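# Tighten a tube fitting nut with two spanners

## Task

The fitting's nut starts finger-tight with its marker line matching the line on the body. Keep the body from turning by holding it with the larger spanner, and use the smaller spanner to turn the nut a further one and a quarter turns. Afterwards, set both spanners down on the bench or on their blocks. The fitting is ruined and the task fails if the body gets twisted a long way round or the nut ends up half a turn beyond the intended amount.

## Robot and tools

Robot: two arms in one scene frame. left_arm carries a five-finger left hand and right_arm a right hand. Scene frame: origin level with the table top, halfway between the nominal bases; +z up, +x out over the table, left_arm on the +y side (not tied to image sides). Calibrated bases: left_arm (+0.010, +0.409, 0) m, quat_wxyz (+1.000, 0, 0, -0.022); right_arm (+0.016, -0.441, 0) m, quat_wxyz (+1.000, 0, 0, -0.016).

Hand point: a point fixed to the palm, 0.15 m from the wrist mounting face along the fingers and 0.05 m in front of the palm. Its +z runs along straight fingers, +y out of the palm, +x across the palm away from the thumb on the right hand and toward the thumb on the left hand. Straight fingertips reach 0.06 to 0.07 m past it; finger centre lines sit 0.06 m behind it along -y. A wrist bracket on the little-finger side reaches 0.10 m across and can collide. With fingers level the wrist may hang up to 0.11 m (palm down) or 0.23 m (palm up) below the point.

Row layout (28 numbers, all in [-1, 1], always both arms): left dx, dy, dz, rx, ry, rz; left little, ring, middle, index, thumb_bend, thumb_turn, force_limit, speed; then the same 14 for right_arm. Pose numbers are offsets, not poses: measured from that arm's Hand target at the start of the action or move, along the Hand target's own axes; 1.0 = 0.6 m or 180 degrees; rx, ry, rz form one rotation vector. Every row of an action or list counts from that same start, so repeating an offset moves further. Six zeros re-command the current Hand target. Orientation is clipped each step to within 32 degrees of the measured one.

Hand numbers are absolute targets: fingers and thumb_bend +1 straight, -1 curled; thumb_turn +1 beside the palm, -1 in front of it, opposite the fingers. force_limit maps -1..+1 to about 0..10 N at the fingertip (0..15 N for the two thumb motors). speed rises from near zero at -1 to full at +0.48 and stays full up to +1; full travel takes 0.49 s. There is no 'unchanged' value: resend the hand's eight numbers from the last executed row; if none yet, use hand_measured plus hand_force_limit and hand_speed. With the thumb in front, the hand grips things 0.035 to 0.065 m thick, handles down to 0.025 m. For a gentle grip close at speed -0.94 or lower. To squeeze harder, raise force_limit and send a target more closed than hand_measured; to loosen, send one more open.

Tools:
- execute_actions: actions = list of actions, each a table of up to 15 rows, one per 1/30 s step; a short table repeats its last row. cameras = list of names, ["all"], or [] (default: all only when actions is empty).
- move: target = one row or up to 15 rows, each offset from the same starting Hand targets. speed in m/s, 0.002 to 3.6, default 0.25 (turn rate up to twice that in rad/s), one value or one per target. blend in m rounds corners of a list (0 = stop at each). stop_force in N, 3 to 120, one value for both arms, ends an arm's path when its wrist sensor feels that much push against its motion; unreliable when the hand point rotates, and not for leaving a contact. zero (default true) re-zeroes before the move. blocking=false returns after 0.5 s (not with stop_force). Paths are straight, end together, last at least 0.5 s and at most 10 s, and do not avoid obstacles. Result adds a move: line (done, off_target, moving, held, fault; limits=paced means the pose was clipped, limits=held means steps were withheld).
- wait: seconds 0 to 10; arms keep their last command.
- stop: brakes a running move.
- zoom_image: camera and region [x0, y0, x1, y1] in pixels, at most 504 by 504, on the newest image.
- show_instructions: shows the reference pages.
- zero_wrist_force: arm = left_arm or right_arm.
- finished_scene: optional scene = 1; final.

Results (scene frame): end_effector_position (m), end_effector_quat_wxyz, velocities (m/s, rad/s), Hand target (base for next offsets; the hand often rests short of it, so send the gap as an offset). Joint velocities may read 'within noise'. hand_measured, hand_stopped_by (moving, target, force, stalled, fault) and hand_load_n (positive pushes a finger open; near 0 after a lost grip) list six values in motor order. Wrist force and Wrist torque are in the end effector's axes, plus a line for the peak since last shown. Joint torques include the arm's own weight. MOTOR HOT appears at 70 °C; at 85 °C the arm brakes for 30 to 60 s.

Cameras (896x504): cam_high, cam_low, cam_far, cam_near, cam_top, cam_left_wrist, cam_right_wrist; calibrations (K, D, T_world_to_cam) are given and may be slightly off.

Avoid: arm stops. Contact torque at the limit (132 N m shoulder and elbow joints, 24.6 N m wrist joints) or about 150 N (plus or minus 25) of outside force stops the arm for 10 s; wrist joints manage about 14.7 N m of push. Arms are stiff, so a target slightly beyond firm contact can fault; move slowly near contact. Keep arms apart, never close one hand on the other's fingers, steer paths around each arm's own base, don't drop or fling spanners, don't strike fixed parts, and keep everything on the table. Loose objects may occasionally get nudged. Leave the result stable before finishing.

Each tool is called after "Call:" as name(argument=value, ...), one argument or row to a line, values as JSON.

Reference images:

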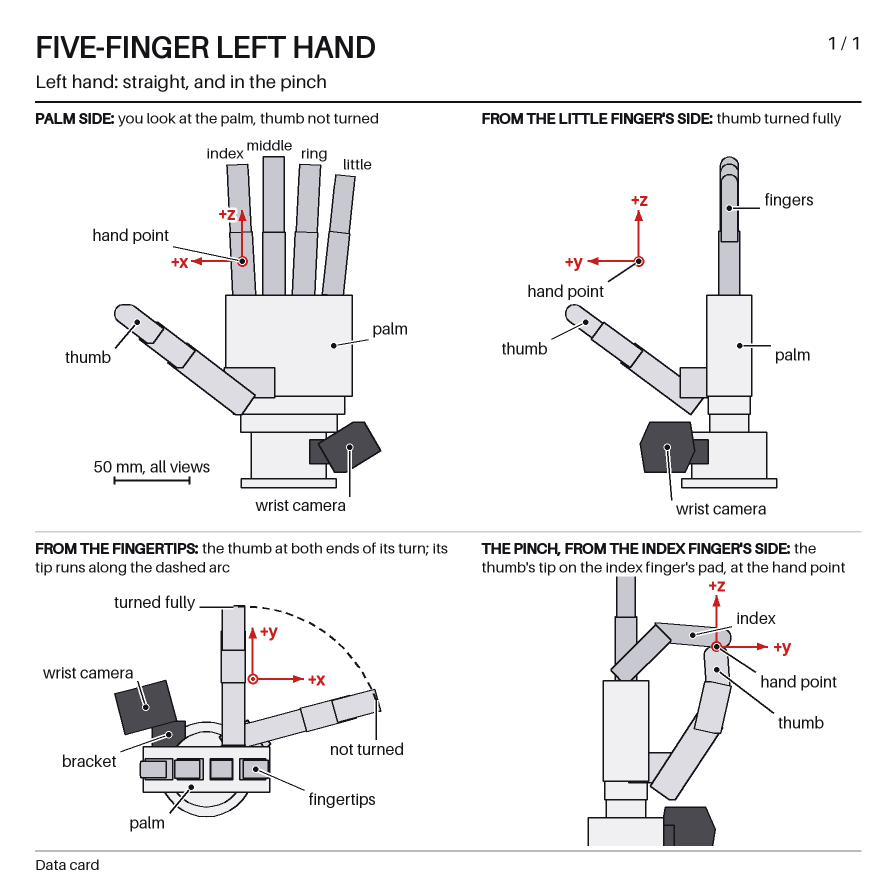

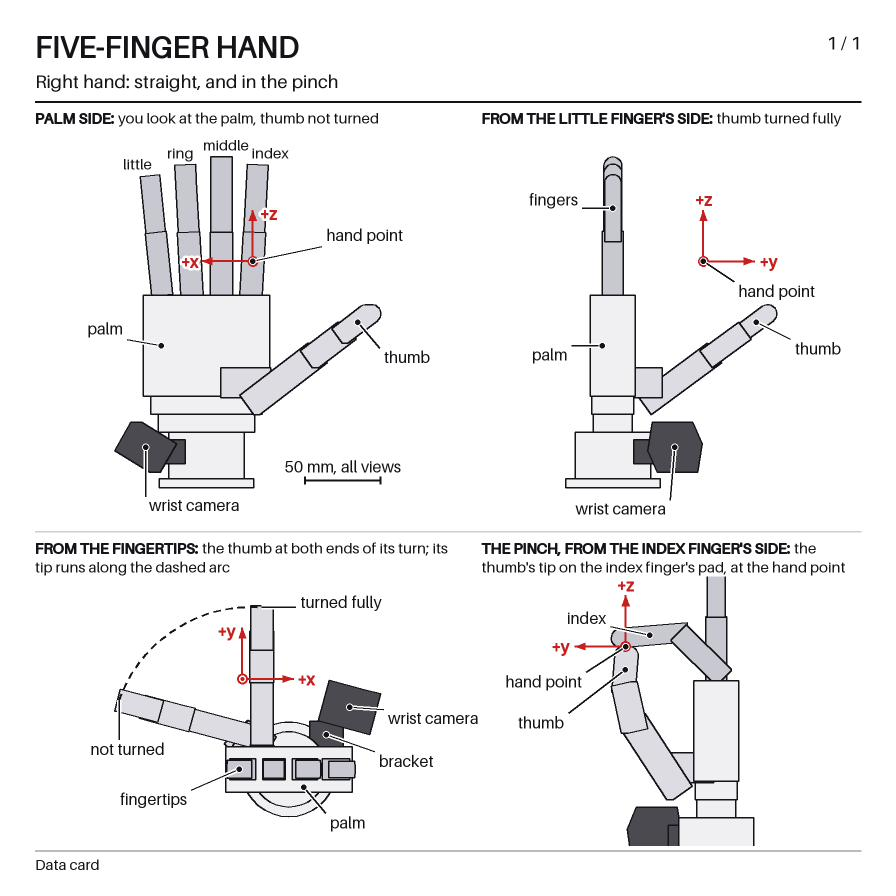

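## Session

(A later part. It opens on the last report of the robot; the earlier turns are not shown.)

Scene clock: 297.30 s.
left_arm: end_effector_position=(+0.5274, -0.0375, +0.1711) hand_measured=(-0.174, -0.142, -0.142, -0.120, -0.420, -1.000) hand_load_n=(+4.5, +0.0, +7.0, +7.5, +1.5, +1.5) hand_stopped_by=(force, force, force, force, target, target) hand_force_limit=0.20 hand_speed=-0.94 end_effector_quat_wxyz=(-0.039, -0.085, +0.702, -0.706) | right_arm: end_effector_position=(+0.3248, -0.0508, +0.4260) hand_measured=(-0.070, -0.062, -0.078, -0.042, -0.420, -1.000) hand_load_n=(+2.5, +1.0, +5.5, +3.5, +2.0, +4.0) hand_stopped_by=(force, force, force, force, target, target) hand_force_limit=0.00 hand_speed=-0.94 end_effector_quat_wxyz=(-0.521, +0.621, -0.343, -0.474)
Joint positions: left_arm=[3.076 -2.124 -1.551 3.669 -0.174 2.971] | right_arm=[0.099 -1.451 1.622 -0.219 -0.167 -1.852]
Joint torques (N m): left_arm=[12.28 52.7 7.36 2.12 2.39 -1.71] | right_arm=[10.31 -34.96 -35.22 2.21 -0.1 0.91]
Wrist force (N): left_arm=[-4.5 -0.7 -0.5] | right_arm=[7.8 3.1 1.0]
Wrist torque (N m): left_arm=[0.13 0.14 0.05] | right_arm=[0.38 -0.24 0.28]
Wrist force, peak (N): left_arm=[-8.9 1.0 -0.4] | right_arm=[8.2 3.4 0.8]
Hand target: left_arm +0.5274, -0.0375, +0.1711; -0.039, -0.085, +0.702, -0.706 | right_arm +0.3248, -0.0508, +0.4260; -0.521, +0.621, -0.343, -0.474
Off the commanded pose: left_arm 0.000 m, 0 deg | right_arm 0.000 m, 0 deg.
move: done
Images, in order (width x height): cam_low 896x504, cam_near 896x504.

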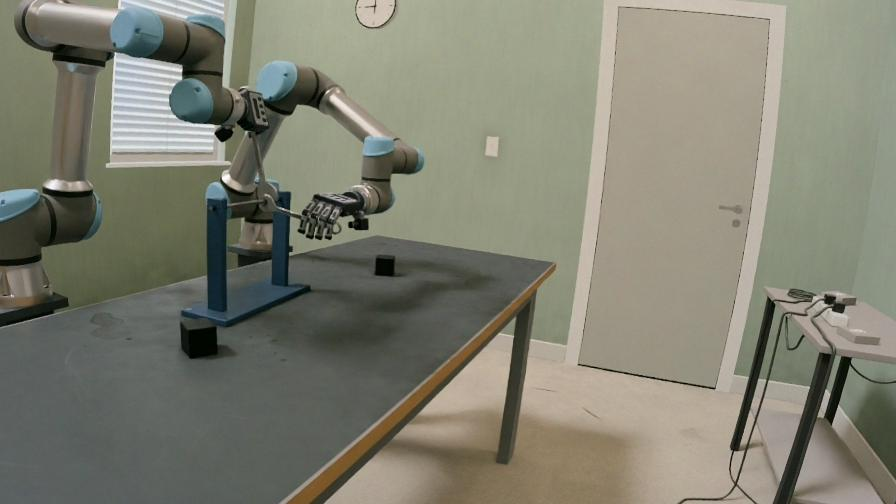

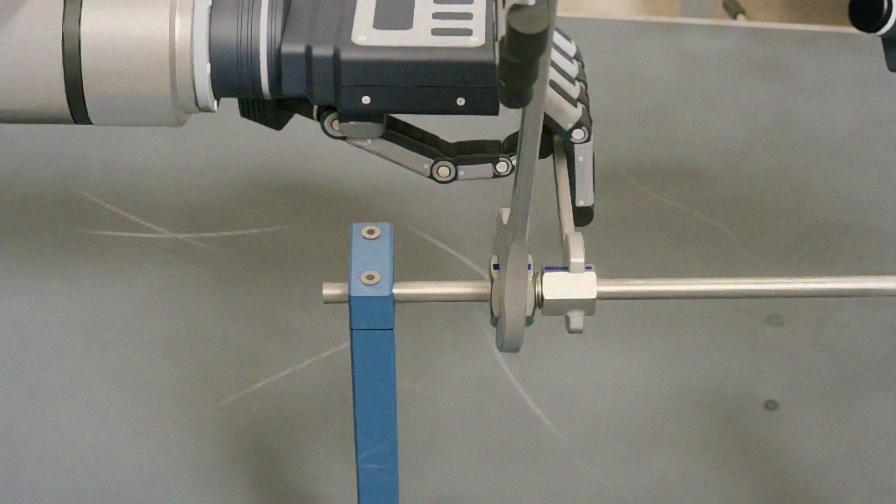

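Call:
move(
  target=[
    [0.00529,0.01689,0.00034,0.00109,0.00024,-0.02774,-0.5,-0.5,-0.6,-0.6,-0.42,-1,0.2,-0.94,0,0,0,0,0,0,-0.5,-0.5,-0.6,-0.55,-0.42,-1,0.0,-0.94],
    [0.01205,0.03327,0.00072,0.00217,0.00049,-0.05548,-0.5,-0.5,-0.6,-0.6,-0.42,-1,0.2,-0.94,0,0,0,0,0,0,-0.5,-0.5,-0.6,-0.55,-0.42,-1,0.0,-0.94],
    [0.0202,0.04899,0.00116,0.00326,0.00073,-0.08323,-0.5,-0.5,-0.6,-0.6,-0.42,-1,0.2,-0.94,0,0,0,0,0,0,-0.5,-0.5,-0.6,-0.55,-0.42,-1,0.0,-0.94],
    [0.0297,0.06393,0.00165,0.00434,0.00098,-0.11097,-0.5,-0.5,-0.6,-0.6,-0.42,-1,0.2,-0.94,0,0,0,0,0,0,-0.5,-0.5,-0.6,-0.55,-0.42,-1,0.0,-0.94],
  ],
  speed=0.06,
  stop_force=40,
  cameras=["cam_near","cam_low","cam_top"],
)

Call:
zoom_image(
  camera="cam_near",
  region=[490, 200, 610, 380],
)

Call:
zoom_image(
  camera="cam_low",
  region=[240, 165, 352, 245],
)

Scene clock: 302.37 s.
left_arm: end_effector_position=(+0.5033, -0.0400, +0.1365) hand_measured=(-0.174, -0.142, -0.142, -0.120, -0.420, -1.000) hand_load_n=(+5.0, +0.0, +7.0, +7.0, +1.5, +0.5) hand_stopped_by=(force, force, force, force, target, target) hand_force_limit=0.20 hand_speed=-0.94 end_effector_quat_wxyz=(-0.162, -0.205, +0.672, -0.693) | right_arm: end_effector_position=(+0.3248, -0.0508, +0.4260) hand_measured=(-0.070, -0.062, -0.078, -0.042, -0.420, -1.000) hand_load_n=(+2.0, +1.0, +5.5, +3.0, +2.0, +4.0) hand_stopped_by=(force, force, force, force, target, target) hand_force_limit=0.00 hand_speed=-0.94 end_effector_quat_wxyz=(-0.521, +0.621, -0.343, -0.474)
Joint positions: left_arm=[3.072 -2.167 -1.648 3.888 -0.18 2.546] | right_arm=[0.099 -1.451 1.622 -0.219 -0.167 -1.852]
Joint torques (N m): left_arm=[-15.97 58.17 4.37 0.66 2.84 -2.16] | right_arm=[10.11 -34.72 -35.3 2.24 0.15 0.96]
Wrist force (N): left_arm=[-22.2 -2.0 -1.5] | right_arm=[7.8 2.9 0.7]
Wrist torque (N m): left_arm=[0.16 0.13 -0.33] | right_arm=[0.35 -0.22 0.26]
Wrist force, peak (N): left_arm=[-23.2 -2.9 -1.8] | right_arm=[8.2 3.2 0.9]
Hand target: left_arm +0.5033, -0.0400, +0.1365; -0.162, -0.205, +0.672, -0.693 | right_arm +0.3248, -0.0508, +0.4260; -0.521, +0.621, -0.343, -0.474
Off the commanded pose: left_arm 0.000 m, 0 deg | right_arm 0.000 m, 0 deg.
move: done
Images, in order (width x height): cam_low 896x504, cam_near 896x504, cam_top 896x504.

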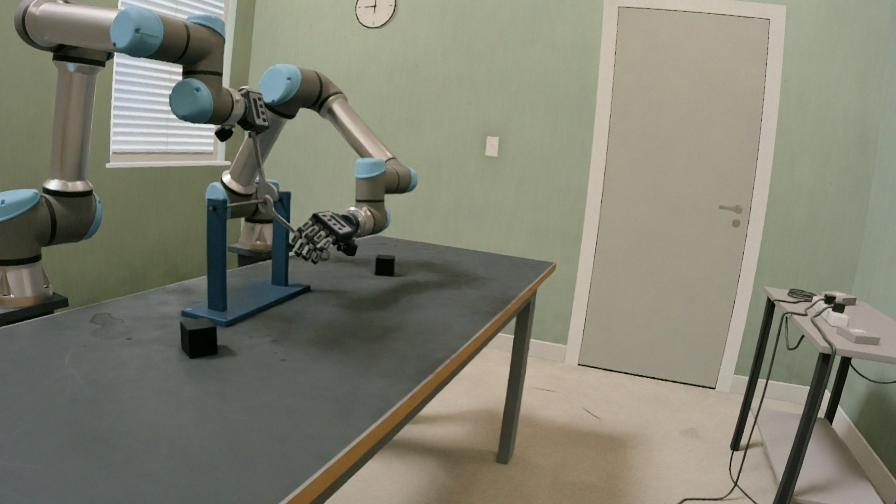

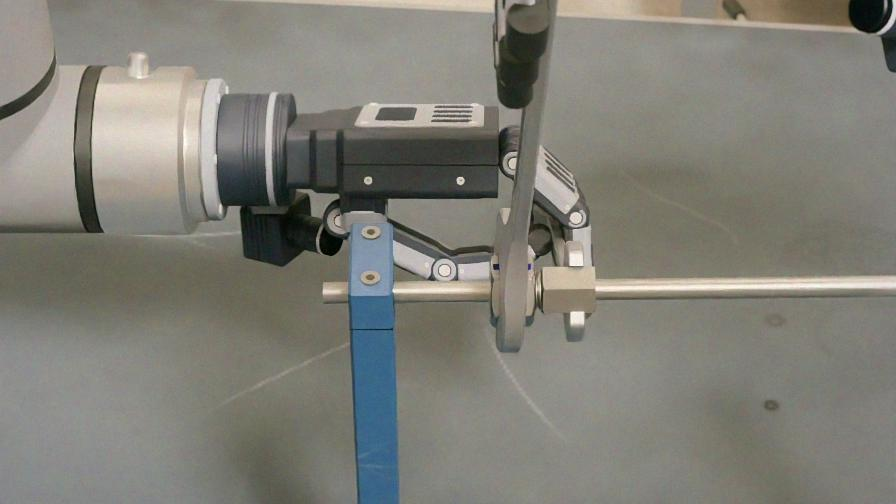

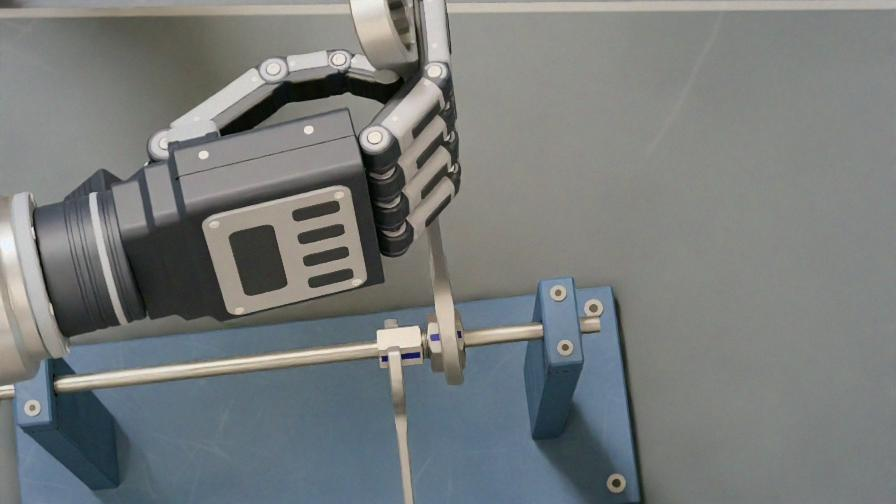

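Scaled by 2.800 from the camera's 896x504 image, which has a finer 1280x720 frame.

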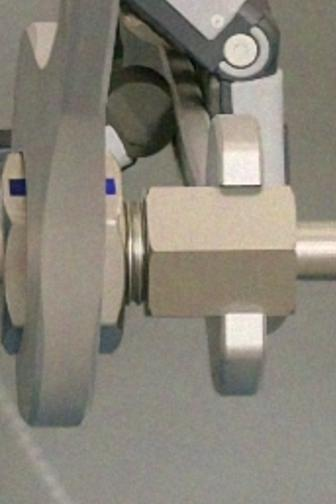

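Scaled by 4.500 from the camera's 896x504 image, which has a finer 1280x720 frame.

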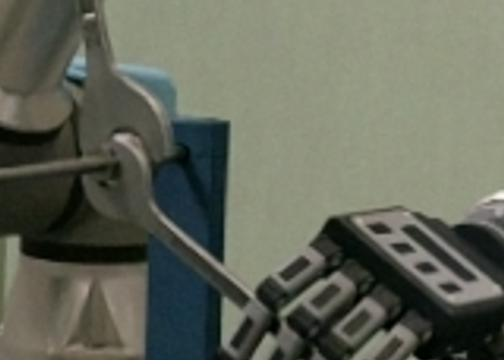

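Call:
move(
  target=[
    [-0.0021,0.00052,-0.00008,0,0,0,-0.5,-0.5,-0.6,-0.6,-0.42,-1,0.2,-0.94,0,0,0,0,0,0,-0.5,-0.5,-0.6,-0.55,-0.42,-1,0.0,-0.94],
    [0.00291,0.01764,0.00025,0.00109,0.00024,-0.02774,-0.5,-0.5,-0.6,-0.6,-0.42,-1,0.2,-0.94,0,0,0,0,0,0,-0.5,-0.5,-0.6,-0.55,-0.42,-1,0.0,-0.94],
    [0.00939,0.03426,0.00063,0.00217,0.00049,-0.05548,-0.5,-0.5,-0.6,-0.6,-0.42,-1,0.2,-0.94,0,0,0,0,0,0,-0.5,-0.5,-0.6,-0.55,-0.42,-1,0.0,-0.94],
    [0.01728,0.05026,0.00105,0.00326,0.00073,-0.08323,-0.5,-0.5,-0.6,-0.6,-0.42,-1,0.2,-0.94,0,0,0,0,0,0,-0.5,-0.5,-0.6,-0.55,-0.42,-1,0.0,-0.94],
  ],
  speed=0.06,
  stop_force=40,
  cameras=["cam_near","cam_low"],
)

Call:
zoom_image(
  camera="cam_near",
  region=[490, 200, 610, 380],
)

Call:
zoom_image(
  camera="cam_low",
  region=[240, 165, 352, 275],
)

Scene clock: 308.20 s.
left_arm: end_effector_position=(+0.4793, -0.0425, +0.1156) hand_measured=(-0.174, -0.142, -0.142, -0.120, -0.420, -1.000) hand_load_n=(+4.5, +0.0, +6.5, +7.5, +0.5, +4.5) hand_stopped_by=(force, force, force, force, target, target) hand_force_limit=0.20 hand_speed=-0.94 end_effector_quat_wxyz=(-0.250, -0.290, +0.636, -0.670) | right_arm: end_effector_position=(+0.3248, -0.0508, +0.4260) hand_measured=(-0.070, -0.062, -0.078, -0.042, -0.420, -1.000) hand_load_n=(+2.0, +1.5, +5.5, +3.0, +1.5, +3.5) hand_stopped_by=(force, force, force, force, target, target) hand_force_limit=0.00 hand_speed=-0.94 end_effector_quat_wxyz=(-0.521, +0.621, -0.343, -0.474)
Joint positions: left_arm=[3.065 -2.193 -1.736 4.047 -0.192 2.24] | right_arm=[0.099 -1.451 1.622 -0.219 -0.167 -1.852]
Joint torques (N m): left_arm=[-7.5 39.43 3.86 3.85 -5.62 -0.54] | right_arm=[9.51 -35.11 -34.62 1.81 -0.02 1.03]
Wrist force (N): left_arm=[24.9 -6.9 -0.9] | right_arm=[7.6 3.1 0.7]
Wrist torque (N m): left_arm=[0.10 0.27 0.93] | right_arm=[0.39 -0.21 0.27]
Wrist force, peak (N): left_arm=[27.3 -7.8 -0.9] | right_arm=[8.6 3.1 0.7]
Hand target: left_arm +0.4793, -0.0425, +0.1156; -0.250, -0.290, +0.636, -0.670 | right_arm +0.3248, -0.0508, +0.4260; -0.521, +0.621, -0.343, -0.474
Off the commanded pose: left_arm 0.000 m, 0 deg | right_arm 0.000 m, 0 deg.
move: done
Images, in order (width x height): cam_low 896x504, cam_near 896x504.

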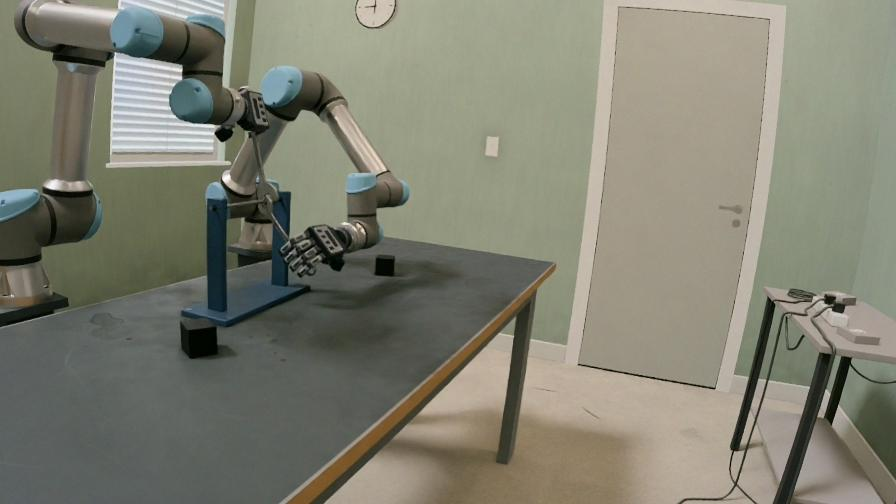

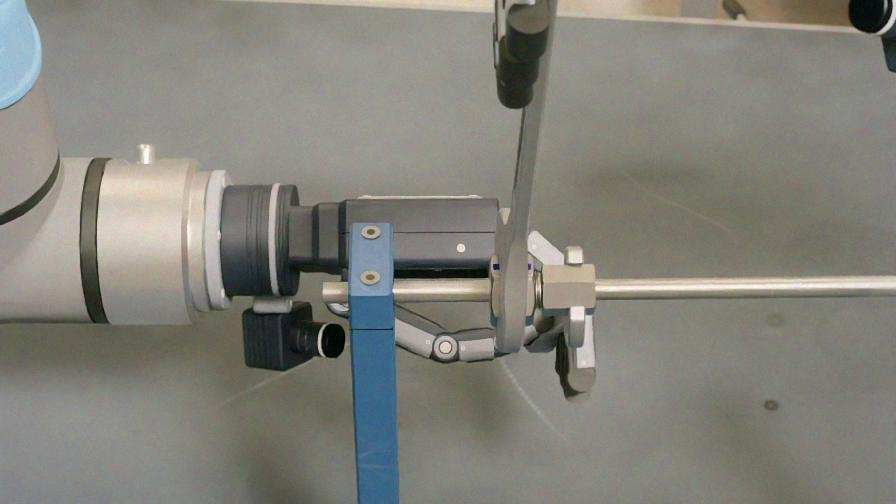

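Scaled by 2.800 from the camera's 896x504 image, which has a finer 1280x720 frame.

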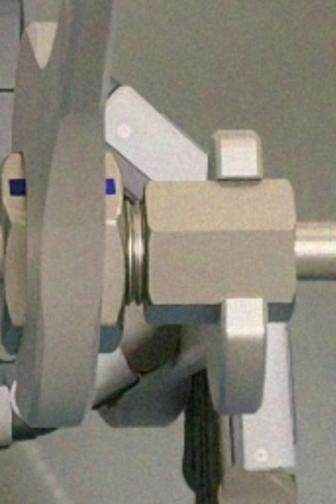

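Scaled by 4.500 from the camera's 896x504 image, which has a finer 1280x720 frame.

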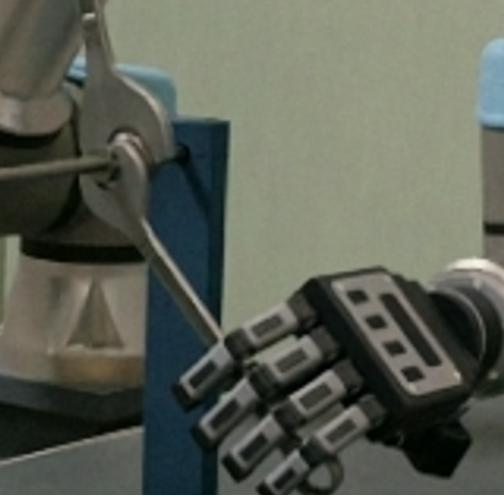

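Call:
move(
  target=[-0.00046,-0.00538,-0.00006,-0.00033,-0.00007,0.00832,-0.5,-0.5,-0.6,-0.6,-0.42,-1,0.2,-0.94,0,0,0,0,0,0,-0.5,-0.5,-0.6,-0.55,-0.42,-1,0.0,-0.94],
  speed=0.03,
  cameras=[],
)

Scene clock: 310.00 s.
left_arm: end_effector_position=(+0.4818, -0.0422, +0.1177) hand_measured=(-0.174, -0.142, -0.142, -0.120, -0.420, -1.000) hand_load_n=(+4.5, +0.5, +6.5, +7.5, +1.0, +3.5) hand_stopped_by=(force, force, force, force, target, target) hand_force_limit=0.20 hand_speed=-0.94 end_effector_quat_wxyz=(-0.242, -0.282, +0.640, -0.673) | right_arm: end_effector_position=(+0.3248, -0.0508, +0.4260) hand_measured=(-0.070, -0.062, -0.078, -0.042, -0.420, -1.000) hand_load_n=(+2.5, +1.0, +5.5, +3.0, +2.0, +3.5) hand_stopped_by=(force, force, force, force, target, target) hand_force_limit=0.00 hand_speed=-0.94 end_effector_quat_wxyz=(-0.521, +0.621, -0.343, -0.474)
Joint positions: left_arm=[3.066 -2.19 -1.728 4.032 -0.19 2.27] | right_arm=[0.099 -1.451 1.622 -0.219 -0.167 -1.852]
Joint torques (N m): left_arm=[14.53 53.91 27.01 -1.83 2.01 0.93] | right_arm=[9.17 -34.94 -32.74 1.53 0.06 0.92]
Wrist force (N): left_arm=[-1.9 2.5 -1.4] | right_arm=[6.7 3.2 1.0]
Wrist torque (N m): left_arm=[0.19 -0.04 0.05] | right_arm=[0.38 -0.18 0.25]
Wrist force, peak (N): left_arm=[24.8 -6.9 -1.0] | right_arm=[7.8 3.3 0.8]
Hand target: left_arm +0.4818, -0.0422, +0.1177; -0.242, -0.282, +0.640, -0.673 | right_arm +0.3248, -0.0508, +0.4260; -0.521, +0.621, -0.343, -0.474
Off the commanded pose: left_arm 0.000 m, 0 deg | right_arm 0.000 m, 0 deg.
move: done
No camera images: "cameras" was empty.

Call:
move(
  target=[
    [-0.00965,0.00258,-0.00036,0,0,0,-0.5,-0.5,-0.6,-0.6,-0.42,-1,0.2,-0.94,0,0,0,0,0,0,-0.5,-0.5,-0.6,-0.55,-0.42,-1,0.0,-0.94],
    [-0.03537,0.00946,-0.00131,0,0,0,-0.5,-0.5,-0.6,-0.6,-0.42,-1,0.2,-0.94,0,0,0,0,0,0,-0.5,-0.5,-0.6,-0.55,-0.42,-1,0.0,-0.94],
  ],
  speed=0.03,
  stop_force=8,
  cameras=["cam_near"],
)

Call:
zoom_image(
  camera="cam_near",
  region=[490, 200, 610, 380],
)

Scene clock: 312.23 s.
left_arm: end_effector_position=(+0.4932, -0.0410, +0.0989) hand_measured=(-0.174, -0.142, -0.142, -0.120, -0.420, -1.000) hand_load_n=(+4.0, +0.0, +6.5, +7.5, +0.5, +3.0) hand_stopped_by=(force, force, force, force, target, target) hand_force_limit=0.20 hand_speed=-0.94 end_effector_quat_wxyz=(-0.242, -0.282, +0.640, -0.673) | right_arm: end_effector_position=(+0.3248, -0.0508, +0.4260) hand_measured=(-0.070, -0.062, -0.078, -0.042, -0.420, -1.000) hand_load_n=(+2.0, +1.0, +5.0, +3.0, +2.0, +4.0) hand_stopped_by=(force, force, force, force, target, target) hand_force_limit=0.00 hand_speed=-0.94 end_effector_quat_wxyz=(-0.521, +0.621, -0.343, -0.474)
Joint positions: left_arm=[3.071 -2.239 -1.701 4.057 -0.186 2.267] | right_arm=[0.099 -1.451 1.622 -0.219 -0.167 -1.852]
Joint torques (N m): left_arm=[13.97 34.56 26.67 3.14 2.25 -1.4] | right_arm=[9.16 -35.03 -31.78 1.26 0.05 0.89]
Wrist force (N): left_arm=[-1.2 0.5 -1.2] | right_arm=[6.7 3.1 0.9]
Wrist torque (N m): left_arm=[0.15 0.00 -0.03] | right_arm=[0.38 -0.21 0.25]
Wrist force, peak (N): left_arm=[-2.1 2.2 -1.5] | right_arm=[7.3 3.3 1.1]
Hand target: left_arm +0.4932, -0.0410, +0.0989; -0.242, -0.282, +0.640, -0.673 | right_arm +0.3248, -0.0508, +0.4260; -0.521, +0.621, -0.343, -0.474
Off the commanded pose: left_arm 0.000 m, 0 deg | right_arm 0.000 m, 0 deg.
move: done
Images, in order (width x height): cam_near 896x504.

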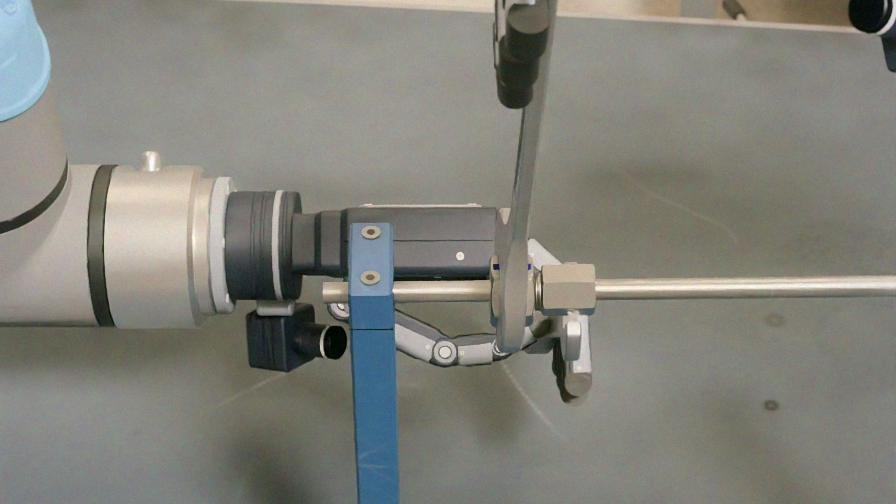

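Scaled by 2.800 from the camera's 896x504 image, which has a finer 1280x720 frame.

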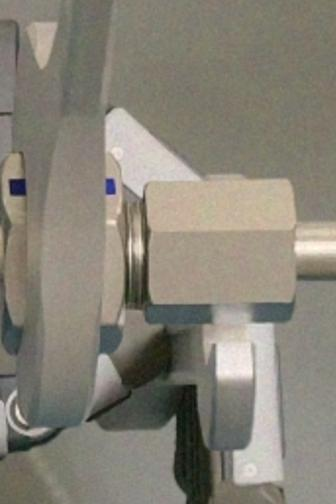

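Call:
move(
  target=[
    [-0.00735,-0.06224,-0.00077,-0.00326,-0.00073,0.08323,-0.5,-0.5,-0.6,-0.6,-0.42,-1,0.2,-0.94,0,0,0,0,0,0,-0.5,-0.5,-0.6,-0.55,-0.42,-1,0.0,-0.94],
    [0.00164,-0.12425,-0.00088,-0.00651,-0.00147,0.16645,-0.5,-0.5,-0.6,-0.6,-0.42,-1,0.2,-0.94,0,0,0,0,0,0,-0.5,-0.5,-0.6,-0.55,-0.42,-1,0.0,-0.94],
    [0.02634,-0.18185,-0.00035,-0.00977,-0.0022,0.24968,-0.5,-0.5,-0.6,-0.6,-0.42,-1,0.2,-0.94,0,0,0,0,0,0,-0.5,-0.5,-0.6,-0.55,-0.42,-1,0.0,-0.94],
    [0.06509,-0.23105,0.00079,-0.01303,-0.00293,0.3329,-0.5,-0.5,-0.6,-0.6,-0.42,-1,0.2,-0.94,0,0,0,0,0,0,-0.5,-0.5,-0.6,-0.55,-0.42,-1,0.0,-0.94],
  ],
  speed=0.15,
  blend=[0.02,0.02,0.02,0],
  cameras=["cam_near","cam_top"],
)

Call:
zoom_image(
  camera="cam_near",
  region=[490, 160, 610, 340],
)

Call:
zoom_image(
  camera="cam_top",
  region=[360, 310, 460, 460],
)

Scene clock: 319.37 s.
left_arm: end_effector_position=(+0.5600, -0.0341, +0.2263) hand_measured=(-0.174, -0.142, -0.142, -0.120, -0.420, -1.000) hand_load_n=(+4.0, +0.0, +6.5, +7.5, +0.5, +3.5) hand_stopped_by=(force, force, force, force, target, target) hand_force_limit=0.20 hand_speed=-0.94 end_effector_quat_wxyz=(+0.124, +0.077, +0.709, -0.690) | right_arm: end_effector_position=(+0.3248, -0.0508, +0.4260) hand_measured=(-0.070, -0.062, -0.078, -0.042, -0.420, -1.000) hand_load_n=(+2.0, +1.0, +5.5, +3.0, +1.5, +4.0) hand_stopped_by=(force, force, force, force, target, target) hand_force_limit=0.00 hand_speed=-0.94 end_effector_quat_wxyz=(-0.521, +0.621, -0.343, -0.474)
Joint positions: left_arm=[3.077 -2.078 -1.422 3.398 -0.179 3.528] | right_arm=[0.099 -1.451 1.622 -0.219 -0.167 -1.852]
Joint torques (N m): left_arm=[-14.93 34.49 31.58 -2.38 -2.1 1.2] | right_arm=[9.4 -34.7 -27.99 0.31 0.18 0.87]
Wrist force (N): left_arm=[0.2 0.3 -0.4] | right_arm=[6.7 3.1 0.8]
Wrist torque (N m): left_arm=[0.02 0.02 0.05] | right_arm=[0.37 -0.20 0.25]
Wrist force, peak (N): left_arm=[-1.5 0.9 -1.4] | right_arm=[7.2 3.4 1.2]
Hand target: left_arm +0.5601, -0.0341, +0.2263; +0.124, +0.077, +0.709, -0.689 | right_arm +0.3248, -0.0508, +0.4260; -0.521, +0.621, -0.343, -0.474
Off the commanded pose: left_arm 0.000 m, 0 deg | right_arm 0.000 m, 0 deg.
move: done
Images, in order (width x height): cam_near 896x504, cam_top 896x504.

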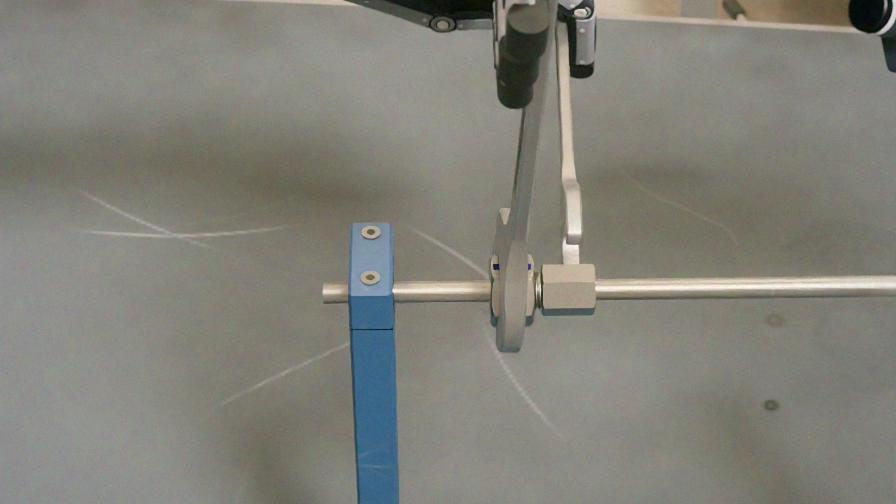

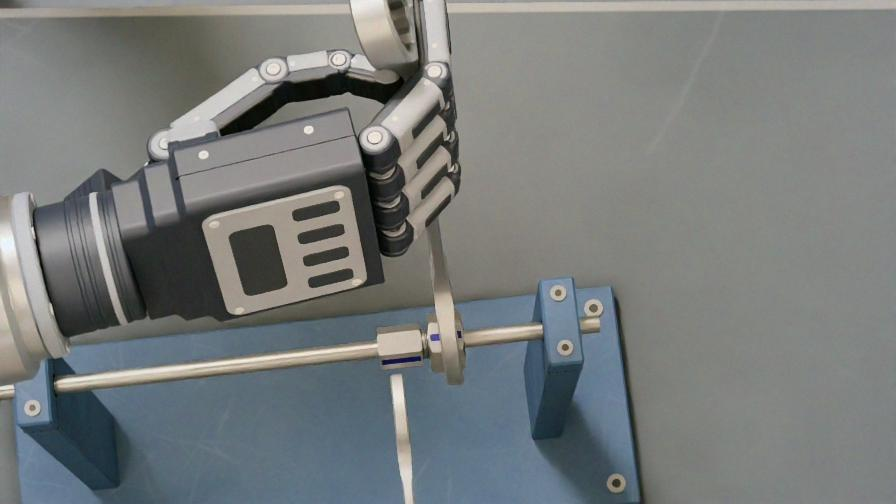

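Scaled by 2.800 from the camera's 896x504 image, which has a finer 1280x720 frame.

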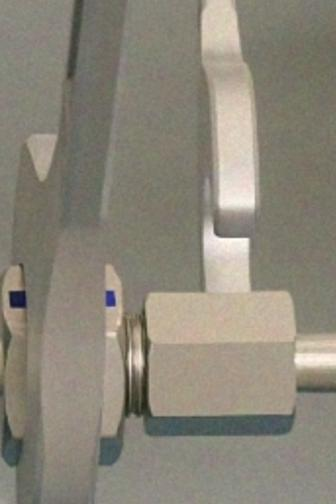

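Scaled by 3.360 from the camera's 896x504 image, which has a finer 1280x720 frame.

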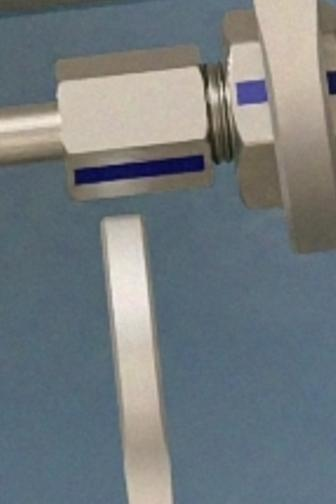

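Call:
move(
  target=[0.03537,-0.00946,0.00131,0,0,0,-0.5,-0.5,-0.6,-0.6,-0.42,-1,0.2,-0.94,0,0,0,0,0,0,-0.5,-0.5,-0.6,-0.55,-0.42,-1,0.0,-0.94],
  speed=0.025,
  stop_force=4.5,
  cameras=[],
)

Scene clock: 321.80 s.
left_arm: end_effector_position=(+0.5385, -0.0364, +0.2258) hand_measured=(-0.174, -0.142, -0.142, -0.120, -0.420, -1.000) hand_load_n=(+4.5, +0.0, +6.5, +7.0, +1.0, +3.5) hand_stopped_by=(force, force, force, force, target, target) hand_force_limit=0.20 hand_speed=-0.94 end_effector_quat_wxyz=(+0.124, +0.077, +0.710, -0.689) | right_arm: end_effector_position=(+0.3248, -0.0508, +0.4260) hand_measured=(-0.070, -0.062, -0.078, -0.042, -0.420, -1.000) hand_load_n=(+2.5, +1.0, +5.5, +3.0, +2.0, +3.5) hand_stopped_by=(force, force, force, force, target, target) hand_force_limit=0.00 hand_speed=-0.94 end_effector_quat_wxyz=(-0.521, +0.621, -0.343, -0.474)
Joint positions: left_arm=[3.069 -2.034 -1.491 3.424 -0.187 3.527] | right_arm=[0.099 -1.451 1.622 -0.219 -0.167 -1.852]
Joint torques (N m): left_arm=[-11.73 31.93 30.22 -2.88 3.86 0.42] | right_arm=[9.23 -34.56 -26.79 0.19 0.16 0.79]
Wrist force (N): left_arm=[-3.9 1.9 -0.7] | right_arm=[7.0 3.0 0.9]
Wrist torque (N m): left_arm=[0.04 0.05 0.15] | right_arm=[0.36 -0.22 0.25]
Wrist force, peak (N): left_arm=[-6.3 2.0 -0.9] | right_arm=[7.1 3.3 0.9]
Hand target: left_arm +0.5385, -0.0363, +0.2258; +0.124, +0.077, +0.710, -0.689 | right_arm +0.3248, -0.0508, +0.4260; -0.521, +0.621, -0.343, -0.474
Off the commanded pose: left_arm 0.000 m, 0 deg | right_arm 0.000 m, 0 deg.
move: contact (left_arm)
No camera images: "cameras" was empty.

Call:
move(
  target=[
    [0.00819,0.02538,0.00051,0.00163,0.00037,-0.04161,-0.5,-0.5,-0.6,-0.6,-0.42,-1,0.2,-0.94,0,0,0,0,0,0,-0.5,-0.5,-0.6,-0.55,-0.42,-1,0.0,-0.94],
    [0.01961,0.04947,0.00114,0.00326,0.00073,-0.08323,-0.5,-0.5,-0.6,-0.6,-0.42,-1,0.2,-0.94,0,0,0,0,0,0,-0.5,-0.5,-0.6,-0.55,-0.42,-1,0.0,-0.94],
    [0.03409,0.07186,0.00188,0.00489,0.0011,-0.12484,-0.5,-0.5,-0.6,-0.6,-0.42,-1,0.2,-0.94,0,0,0,0,0,0,-0.5,-0.5,-0.6,-0.55,-0.42,-1,0.0,-0.94],
    [0.05134,0.09217,0.00272,0.00651,0.00147,-0.16645,-0.5,-0.5,-0.6,-0.6,-0.42,-1,0.2,-0.94,0,0,0,0,0,0,-0.5,-0.5,-0.6,-0.55,-0.42,-1,0.0,-0.94],
    [0.0711,0.11004,0.00362,0.00815,0.00183,-0.20806,-0.5,-0.5,-0.6,-0.6,-0.42,-1,0.2,-0.94,0,0,0,0,0,0,-0.5,-0.5,-0.6,-0.55,-0.42,-1,0.0,-0.94],
    [0.09303,0.12519,0.00459,0.00977,0.0022,-0.24968,-0.5,-0.5,-0.6,-0.6,-0.42,-1,0.2,-0.94,0,0,0,0,0,0,-0.5,-0.5,-0.6,-0.55,-0.42,-1,0.0,-0.94],
    [0.11675,0.13733,0.00562,0.0114,0.00257,-0.29129,-0.5,-0.5,-0.6,-0.6,-0.42,-1,0.2,-0.94,0,0,0,0,0,0,-0.5,-0.5,-0.6,-0.55,-0.42,-1,0.0,-0.94],
    [0.147,0.14766,0.00688,0.01336,0.00301,-0.34122,-0.5,-0.5,-0.6,-0.6,-0.42,-1,0.2,-0.94,0,0,0,0,0,0,-0.5,-0.5,-0.6,-0.55,-0.42,-1,0.0,-0.94],
  ],
  speed=0.08,
  stop_force=35,
  cameras=["cam_near","cam_top"],
)

Call:
zoom_image(
  camera="cam_near",
  region=[490, 200, 610, 380],
)

Scene clock: 331.83 s.
left_arm: end_effector_position=(+0.4792, -0.0426, +0.1158) hand_measured=(-0.174, -0.142, -0.142, -0.120, -0.420, -1.000) hand_load_n=(+5.5, +0.5, +7.0, +7.0, +0.0, +3.5) hand_stopped_by=(force, force, force, force, target, target) hand_force_limit=0.20 hand_speed=-0.94 end_effector_quat_wxyz=(-0.250, -0.290, +0.636, -0.670) | right_arm: end_effector_position=(+0.3248, -0.0508, +0.4260) hand_measured=(-0.070, -0.062, -0.078, -0.042, -0.420, -1.000) hand_load_n=(+2.5, +1.5, +5.5, +3.0, +1.5, +4.0) hand_stopped_by=(force, force, force, force, target, target) hand_force_limit=0.00 hand_speed=-0.94 end_effector_quat_wxyz=(-0.521, +0.621, -0.343, -0.474)
Joint positions: left_arm=[3.065 -2.193 -1.736 4.046 -0.192 2.241] | right_arm=[0.099 -1.451 1.622 -0.219 -0.167 -1.852]
Joint torques (N m): left_arm=[-4.27 39.46 0.96 2.62 -3.02 -0.85] | right_arm=[8.88 -34.72 -20.91 0.27 0.36 0.79]
Wrist force (N): left_arm=[18.1 -13.0 -2.5] | right_arm=[7.5 2.9 0.9]
Wrist torque (N m): left_arm=[0.00 0.14 1.08] | right_arm=[0.37 -0.19 0.25]
Wrist force, peak (N): left_arm=[21.3 -14.6 -2.4] | right_arm=[7.9 3.2 1.0]
Hand target: left_arm +0.4792, -0.0425, +0.1158; -0.250, -0.290, +0.636, -0.670 | right_arm +0.3248, -0.0508, +0.4260; -0.521, +0.621, -0.343, -0.474
Off the commanded pose: left_arm 0.000 m, 0 deg | right_arm 0.000 m, 0 deg.
move: done
Images, in order (width x height): cam_near 896x504, cam_top 896x504.

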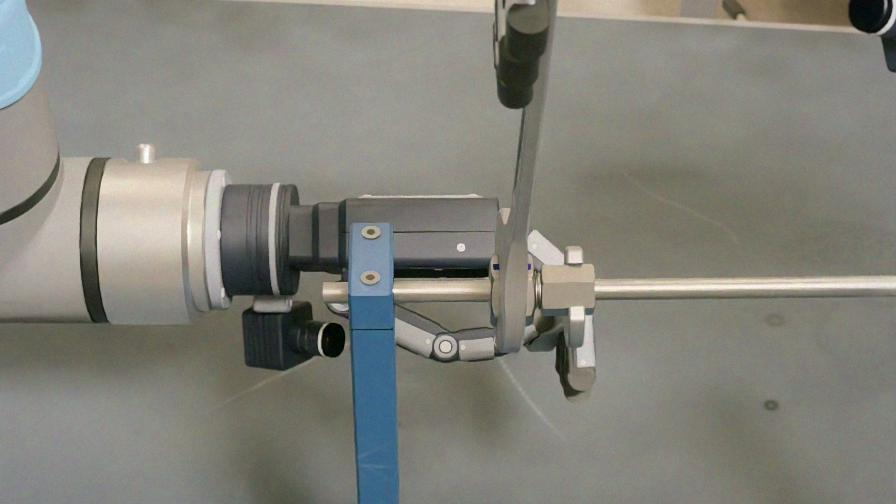

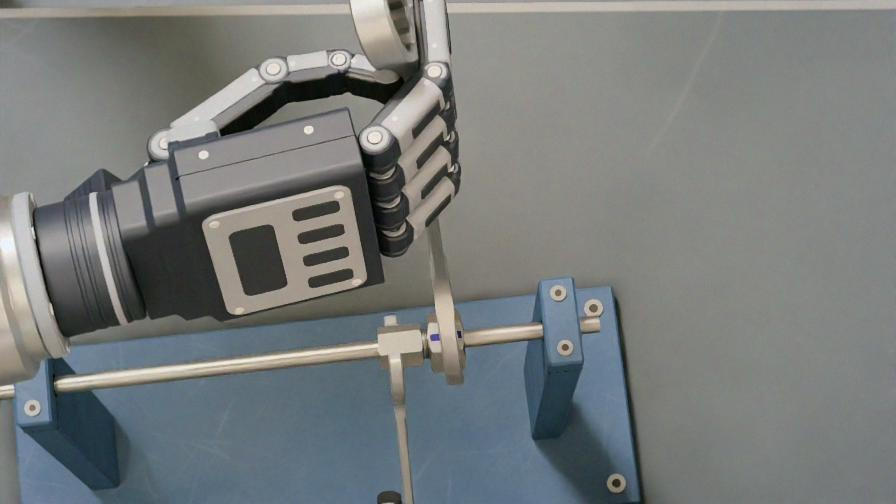

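Scaled by 2.800 from the camera's 896x504 image, which has a finer 1280x720 frame.

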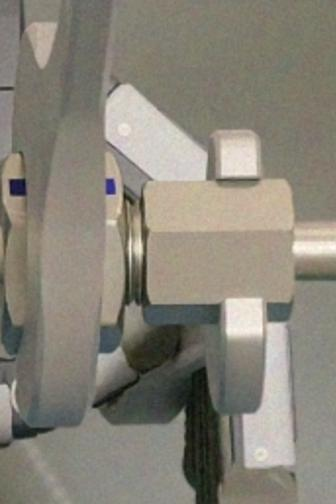

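Call:
move(
  target=[
    [-0.00065,-0.00533,-0.00007,-0.00033,-0.00007,0.00832,-0.5,-0.5,-0.6,-0.6,-0.42,-1,0.2,-0.94,0,0,0,0,0,0,-0.5,-0.5,-0.6,-0.55,-0.42,-1,0.0,-0.94],
    [-0.03622,0.00327,-0.0014,-0.00033,-0.00007,0.00832,-0.5,-0.5,-0.6,-0.6,-0.42,-1,0.2,-0.94,0,0,0,0,0,0,-0.5,-0.5,-0.6,-0.55,-0.42,-1,0.0,-0.94],
    [-0.04196,-0.05909,-0.00209,-0.00358,-0.00081,0.09155,-0.5,-0.5,-0.6,-0.6,-0.42,-1,0.2,-0.94,0,0,0,0,0,0,-0.5,-0.5,-0.6,-0.55,-0.42,-1,0.0,-0.94],
    [-0.03136,-0.12081,-0.00214,-0.00684,-0.00154,0.17477,-0.5,-0.5,-0.6,-0.6,-0.42,-1,0.2,-0.94,0,0,0,0,0,0,-0.5,-0.5,-0.6,-0.55,-0.42,-1,0.0,-0.94],
    [-0.00519,-0.17768,-0.00155,-0.0101,-0.00227,0.258,-0.5,-0.5,-0.6,-0.6,-0.42,-1,0.2,-0.94,0,0,0,0,0,0,-0.5,-0.5,-0.6,-0.55,-0.42,-1,0.0,-0.94],
    [0.03479,-0.22584,-0.00035,-0.01336,-0.00301,0.34122,-0.5,-0.5,-0.6,-0.6,-0.42,-1,0.2,-0.94,0,0,0,0,0,0,-0.5,-0.5,-0.6,-0.55,-0.42,-1,0.0,-0.94],
  ],
  speed=[0.03,0.06,0.2,0.2,0.2,0.2],
  blend=[0,0.005,0.02,0.02,0.02,0],
  cameras=["cam_near","cam_top"],
)

Call:
zoom_image(
  camera="cam_near",
  region=[490, 160, 610, 340],
)

Scene clock: 339.67 s.
left_arm: end_effector_position=(+0.5599, -0.0342, +0.2263) hand_measured=(-0.174, -0.142, -0.142, -0.120, -0.420, -1.000) hand_load_n=(+4.0, +0.0, +6.5, +8.0, +0.5, +3.5) hand_stopped_by=(force, force, force, force, target, target) hand_force_limit=0.20 hand_speed=-0.94 end_effector_quat_wxyz=(+0.124, +0.077, +0.709, -0.690) | right_arm: end_effector_position=(+0.3248, -0.0508, +0.4260) hand_measured=(-0.070, -0.062, -0.078, -0.042, -0.420, -1.000) hand_load_n=(+2.5, +1.5, +5.5, +3.0, +1.5, +3.5) hand_stopped_by=(force, force, force, force, target, target) hand_force_limit=0.00 hand_speed=-0.94 end_effector_quat_wxyz=(-0.521, +0.621, -0.343, -0.474)
Joint positions: left_arm=[3.077 -2.077 -1.424 3.401 -0.179 3.526] | right_arm=[0.099 -1.451 1.622 -0.219 -0.167 -1.852]
Joint torques (N m): left_arm=[-15.27 33.49 30.9 -2.29 -2.1 0.9] | right_arm=[8.45 -34.32 -17.13 0.32 0.42 0.87]
Wrist force (N): left_arm=[-0.5 1.2 -0.4] | right_arm=[6.9 3.0 0.8]
Wrist torque (N m): left_arm=[0.14 0.13 -0.02] | right_arm=[0.37 -0.20 0.24]
Wrist force, peak (N): left_arm=[18.2 -13.4 -2.4] | right_arm=[7.9 3.2 0.8]
Hand target: left_arm +0.5599, -0.0342, +0.2263; +0.124, +0.077, +0.710, -0.689 | right_arm +0.3248, -0.0508, +0.4260; -0.521, +0.621, -0.343, -0.474
Off the commanded pose: left_arm 0.000 m, 0 deg | right_arm 0.000 m, 0 deg.
move: done
Images, in order (width x height): cam_near 896x504, cam_top 896x504.

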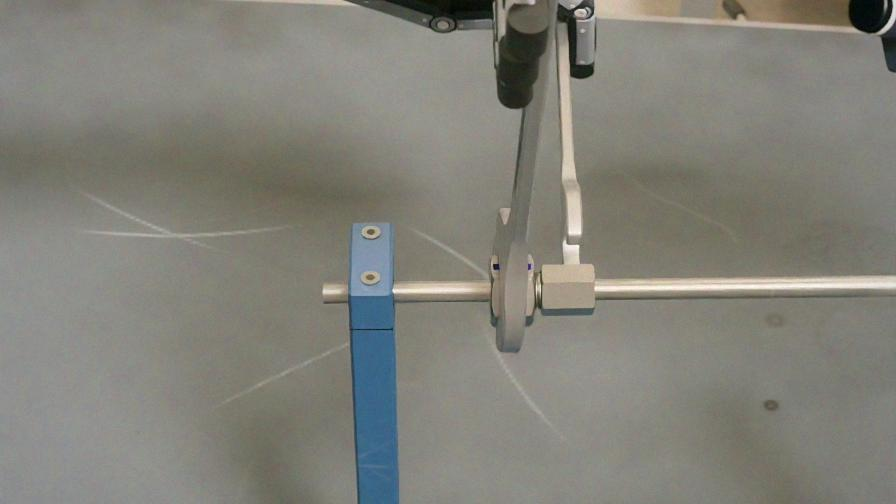

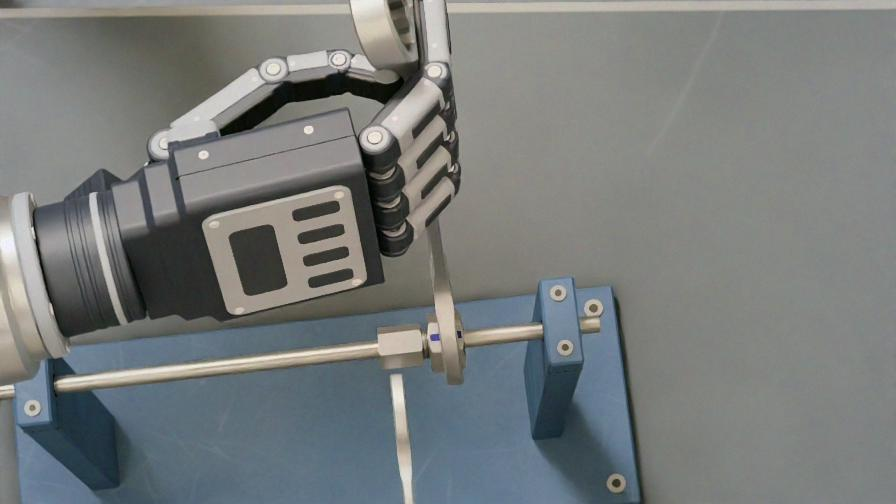

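Scaled by 2.800 from the camera's 896x504 image, which has a finer 1280x720 frame.

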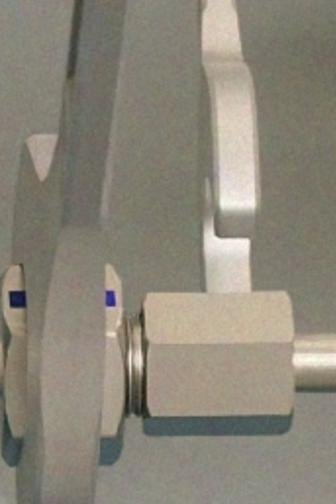

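Call:
move(
  target=[0.03537,-0.00946,0.00131,0,0,0,-0.5,-0.5,-0.6,-0.6,-0.42,-1,0.2,-0.94,0,0,0,0,0,0,-0.5,-0.5,-0.6,-0.55,-0.42,-1,0.0,-0.94],
  speed=0.025,
  stop_force=4.5,
  cameras=[],
)

Scene clock: 342.20 s.
left_arm: end_effector_position=(+0.5386, -0.0364, +0.2258) hand_measured=(-0.174, -0.142, -0.142, -0.120, -0.420, -1.000) hand_load_n=(+4.5, +0.0, +6.5, +7.5, +1.0, +3.0) hand_stopped_by=(force, force, force, force, target, target) hand_force_limit=0.20 hand_speed=-0.94 end_effector_quat_wxyz=(+0.124, +0.077, +0.710, -0.689) | right_arm: end_effector_position=(+0.3248, -0.0508, +0.4260) hand_measured=(-0.070, -0.062, -0.078, -0.042, -0.420, -1.000) hand_load_n=(+2.5, +1.0, +5.5, +3.0, +2.0, +4.0) hand_stopped_by=(force, force, force, force, target, target) hand_force_limit=0.00 hand_speed=-0.94 end_effector_quat_wxyz=(-0.521, +0.621, -0.343, -0.474)
Joint positions: left_arm=[3.068 -2.034 -1.491 3.423 -0.187 3.528] | right_arm=[0.099 -1.451 1.622 -0.219 -0.167 -1.852]
Joint torques (N m): left_arm=[-7.18 31.51 29.9 -2.78 3.74 0.61] | right_arm=[9.14 -34.11 -15.5 0.37 0.44 0.76]
Wrist force (N): left_arm=[-4.0 1.9 -0.7] | right_arm=[6.7 3.4 0.9]
Wrist torque (N m): left_arm=[0.13 0.12 0.00] | right_arm=[0.42 -0.18 0.25]
Wrist force, peak (N): left_arm=[-7.5 2.4 -1.0] | right_arm=[7.2 3.3 1.0]
Hand target: left_arm +0.5386, -0.0364, +0.2258; +0.124, +0.077, +0.710, -0.689 | right_arm +0.3248, -0.0508, +0.4260; -0.521, +0.621, -0.343, -0.474
Off the commanded pose: left_arm 0.000 m, 0 deg | right_arm 0.000 m, 0 deg.
move: contact (left_arm)
No camera images: "cameras" was empty.

Call:
move(
  target=[
    [0.00829,0.02535,0.00051,0.00163,0.00037,-0.04161,-0.5,-0.5,-0.6,-0.6,-0.42,-1,0.2,-0.94,0,0,0,0,0,0,-0.5,-0.5,-0.6,-0.55,-0.42,-1,0.0,-0.94],
    [0.01981,0.04942,0.00114,0.00326,0.00073,-0.08323,-0.5,-0.5,-0.6,-0.6,-0.42,-1,0.2,-0.94,0,0,0,0,0,0,-0.5,-0.5,-0.6,-0.55,-0.42,-1,0.0,-0.94],
    [0.03439,0.07178,0.00188,0.00489,0.0011,-0.12484,-0.5,-0.5,-0.6,-0.6,-0.42,-1,0.2,-0.94,0,0,0,0,0,0,-0.5,-0.5,-0.6,-0.55,-0.42,-1,0.0,-0.94],
    [0.05174,0.09206,0.00272,0.00651,0.00147,-0.16645,-0.5,-0.5,-0.6,-0.6,-0.42,-1,0.2,-0.94,0,0,0,0,0,0,-0.5,-0.5,-0.6,-0.55,-0.42,-1,0.0,-0.94],
    [0.0716,0.10991,0.00362,0.00815,0.00183,-0.20806,-0.5,-0.5,-0.6,-0.6,-0.42,-1,0.2,-0.94,0,0,0,0,0,0,-0.5,-0.5,-0.6,-0.55,-0.42,-1,0.0,-0.94],
    [0.09363,0.12503,0.00459,0.00977,0.0022,-0.24968,-0.5,-0.5,-0.6,-0.6,-0.42,-1,0.2,-0.94,0,0,0,0,0,0,-0.5,-0.5,-0.6,-0.55,-0.42,-1,0.0,-0.94],
    [0.11745,0.13715,0.00562,0.0114,0.00257,-0.29129,-0.5,-0.5,-0.6,-0.6,-0.42,-1,0.2,-0.94,0,0,0,0,0,0,-0.5,-0.5,-0.6,-0.55,-0.42,-1,0.0,-0.94],
    [0.1478,0.14745,0.00688,0.01336,0.00301,-0.34122,-0.5,-0.5,-0.6,-0.6,-0.42,-1,0.2,-0.94,0,0,0,0,0,0,-0.5,-0.5,-0.6,-0.55,-0.42,-1,0.0,-0.94],
  ],
  speed=0.08,
  stop_force=40,
  cameras=["cam_near","cam_top"],
)

Call:
zoom_image(
  camera="cam_near",
  region=[490, 200, 610, 380],
)

Scene clock: 354.20 s.
left_arm: end_effector_position=(+0.4788, -0.0427, +0.1158) hand_measured=(-0.174, -0.142, -0.142, -0.120, -0.420, -1.000) hand_load_n=(+5.5, +0.0, +7.0, +7.0, -0.5, +3.5) hand_stopped_by=(force, force, force, force, target, target) hand_force_limit=0.20 hand_speed=-0.94 end_effector_quat_wxyz=(-0.250, -0.290, +0.636, -0.670) | right_arm: end_effector_position=(+0.3248, -0.0508, +0.4260) hand_measured=(-0.070, -0.062, -0.078, -0.042, -0.420, -1.000) hand_load_n=(+2.5, +1.0, +5.5, +3.0, +1.5, +4.0) hand_stopped_by=(force, force, force, force, target, target) hand_force_limit=0.00 hand_speed=-0.94 end_effector_quat_wxyz=(-0.521, +0.621, -0.343, -0.474)
Joint positions: left_arm=[3.065 -2.192 -1.737 4.045 -0.192 2.242] | right_arm=[0.099 -1.451 1.622 -0.219 -0.167 -1.852]
Joint torques (N m): left_arm=[-9.63 42.52 -3.11 1.39 0.33 -1.08] | right_arm=[8.52 -34.48 -14 0.31 0.45 0.66]
Wrist force (N): left_arm=[5.1 -18.7 -2.6] | right_arm=[4.9 1.0 0.6]
Wrist torque (N m): left_arm=[0.03 0.21 0.81] | right_arm=[0.31 -0.22 0.17]
Wrist force, peak (N): left_arm=[8.6 -20.9 -2.8] | right_arm=[7.6 3.1 0.7]
Hand target: left_arm +0.4788, -0.0426, +0.1158; -0.250, -0.290, +0.636, -0.670 | right_arm +0.3248, -0.0508, +0.4260; -0.521, +0.621, -0.343, -0.474
Off the commanded pose: left_arm 0.000 m, 0 deg | right_arm 0.000 m, 0 deg.
move: done
Images, in order (width x height): cam_near 896x504, cam_top 896x504.

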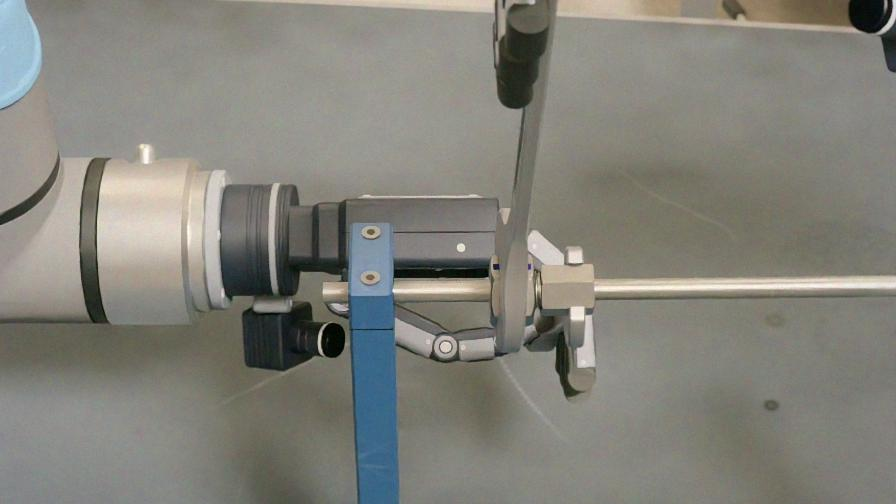

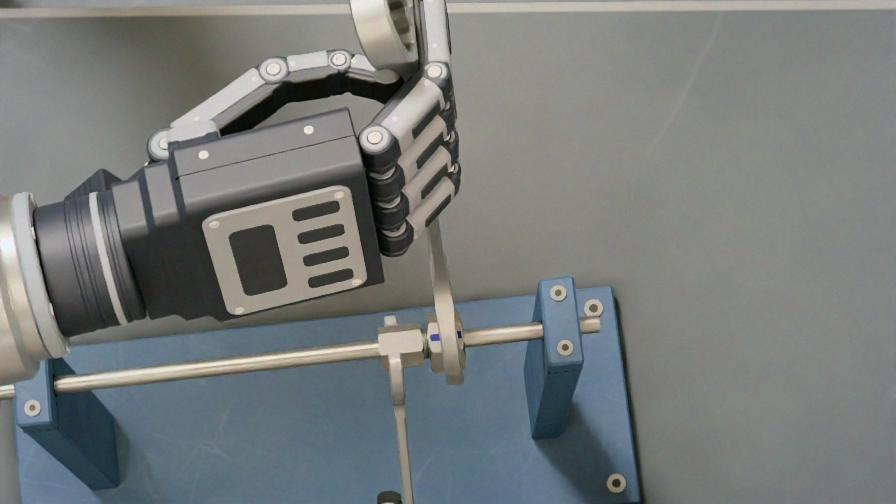

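Scaled by 2.800 from the camera's 896x504 image, which has a finer 1280x720 frame.

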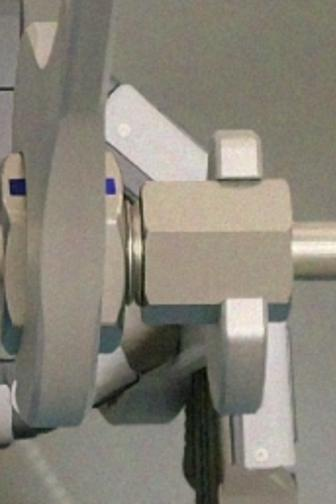

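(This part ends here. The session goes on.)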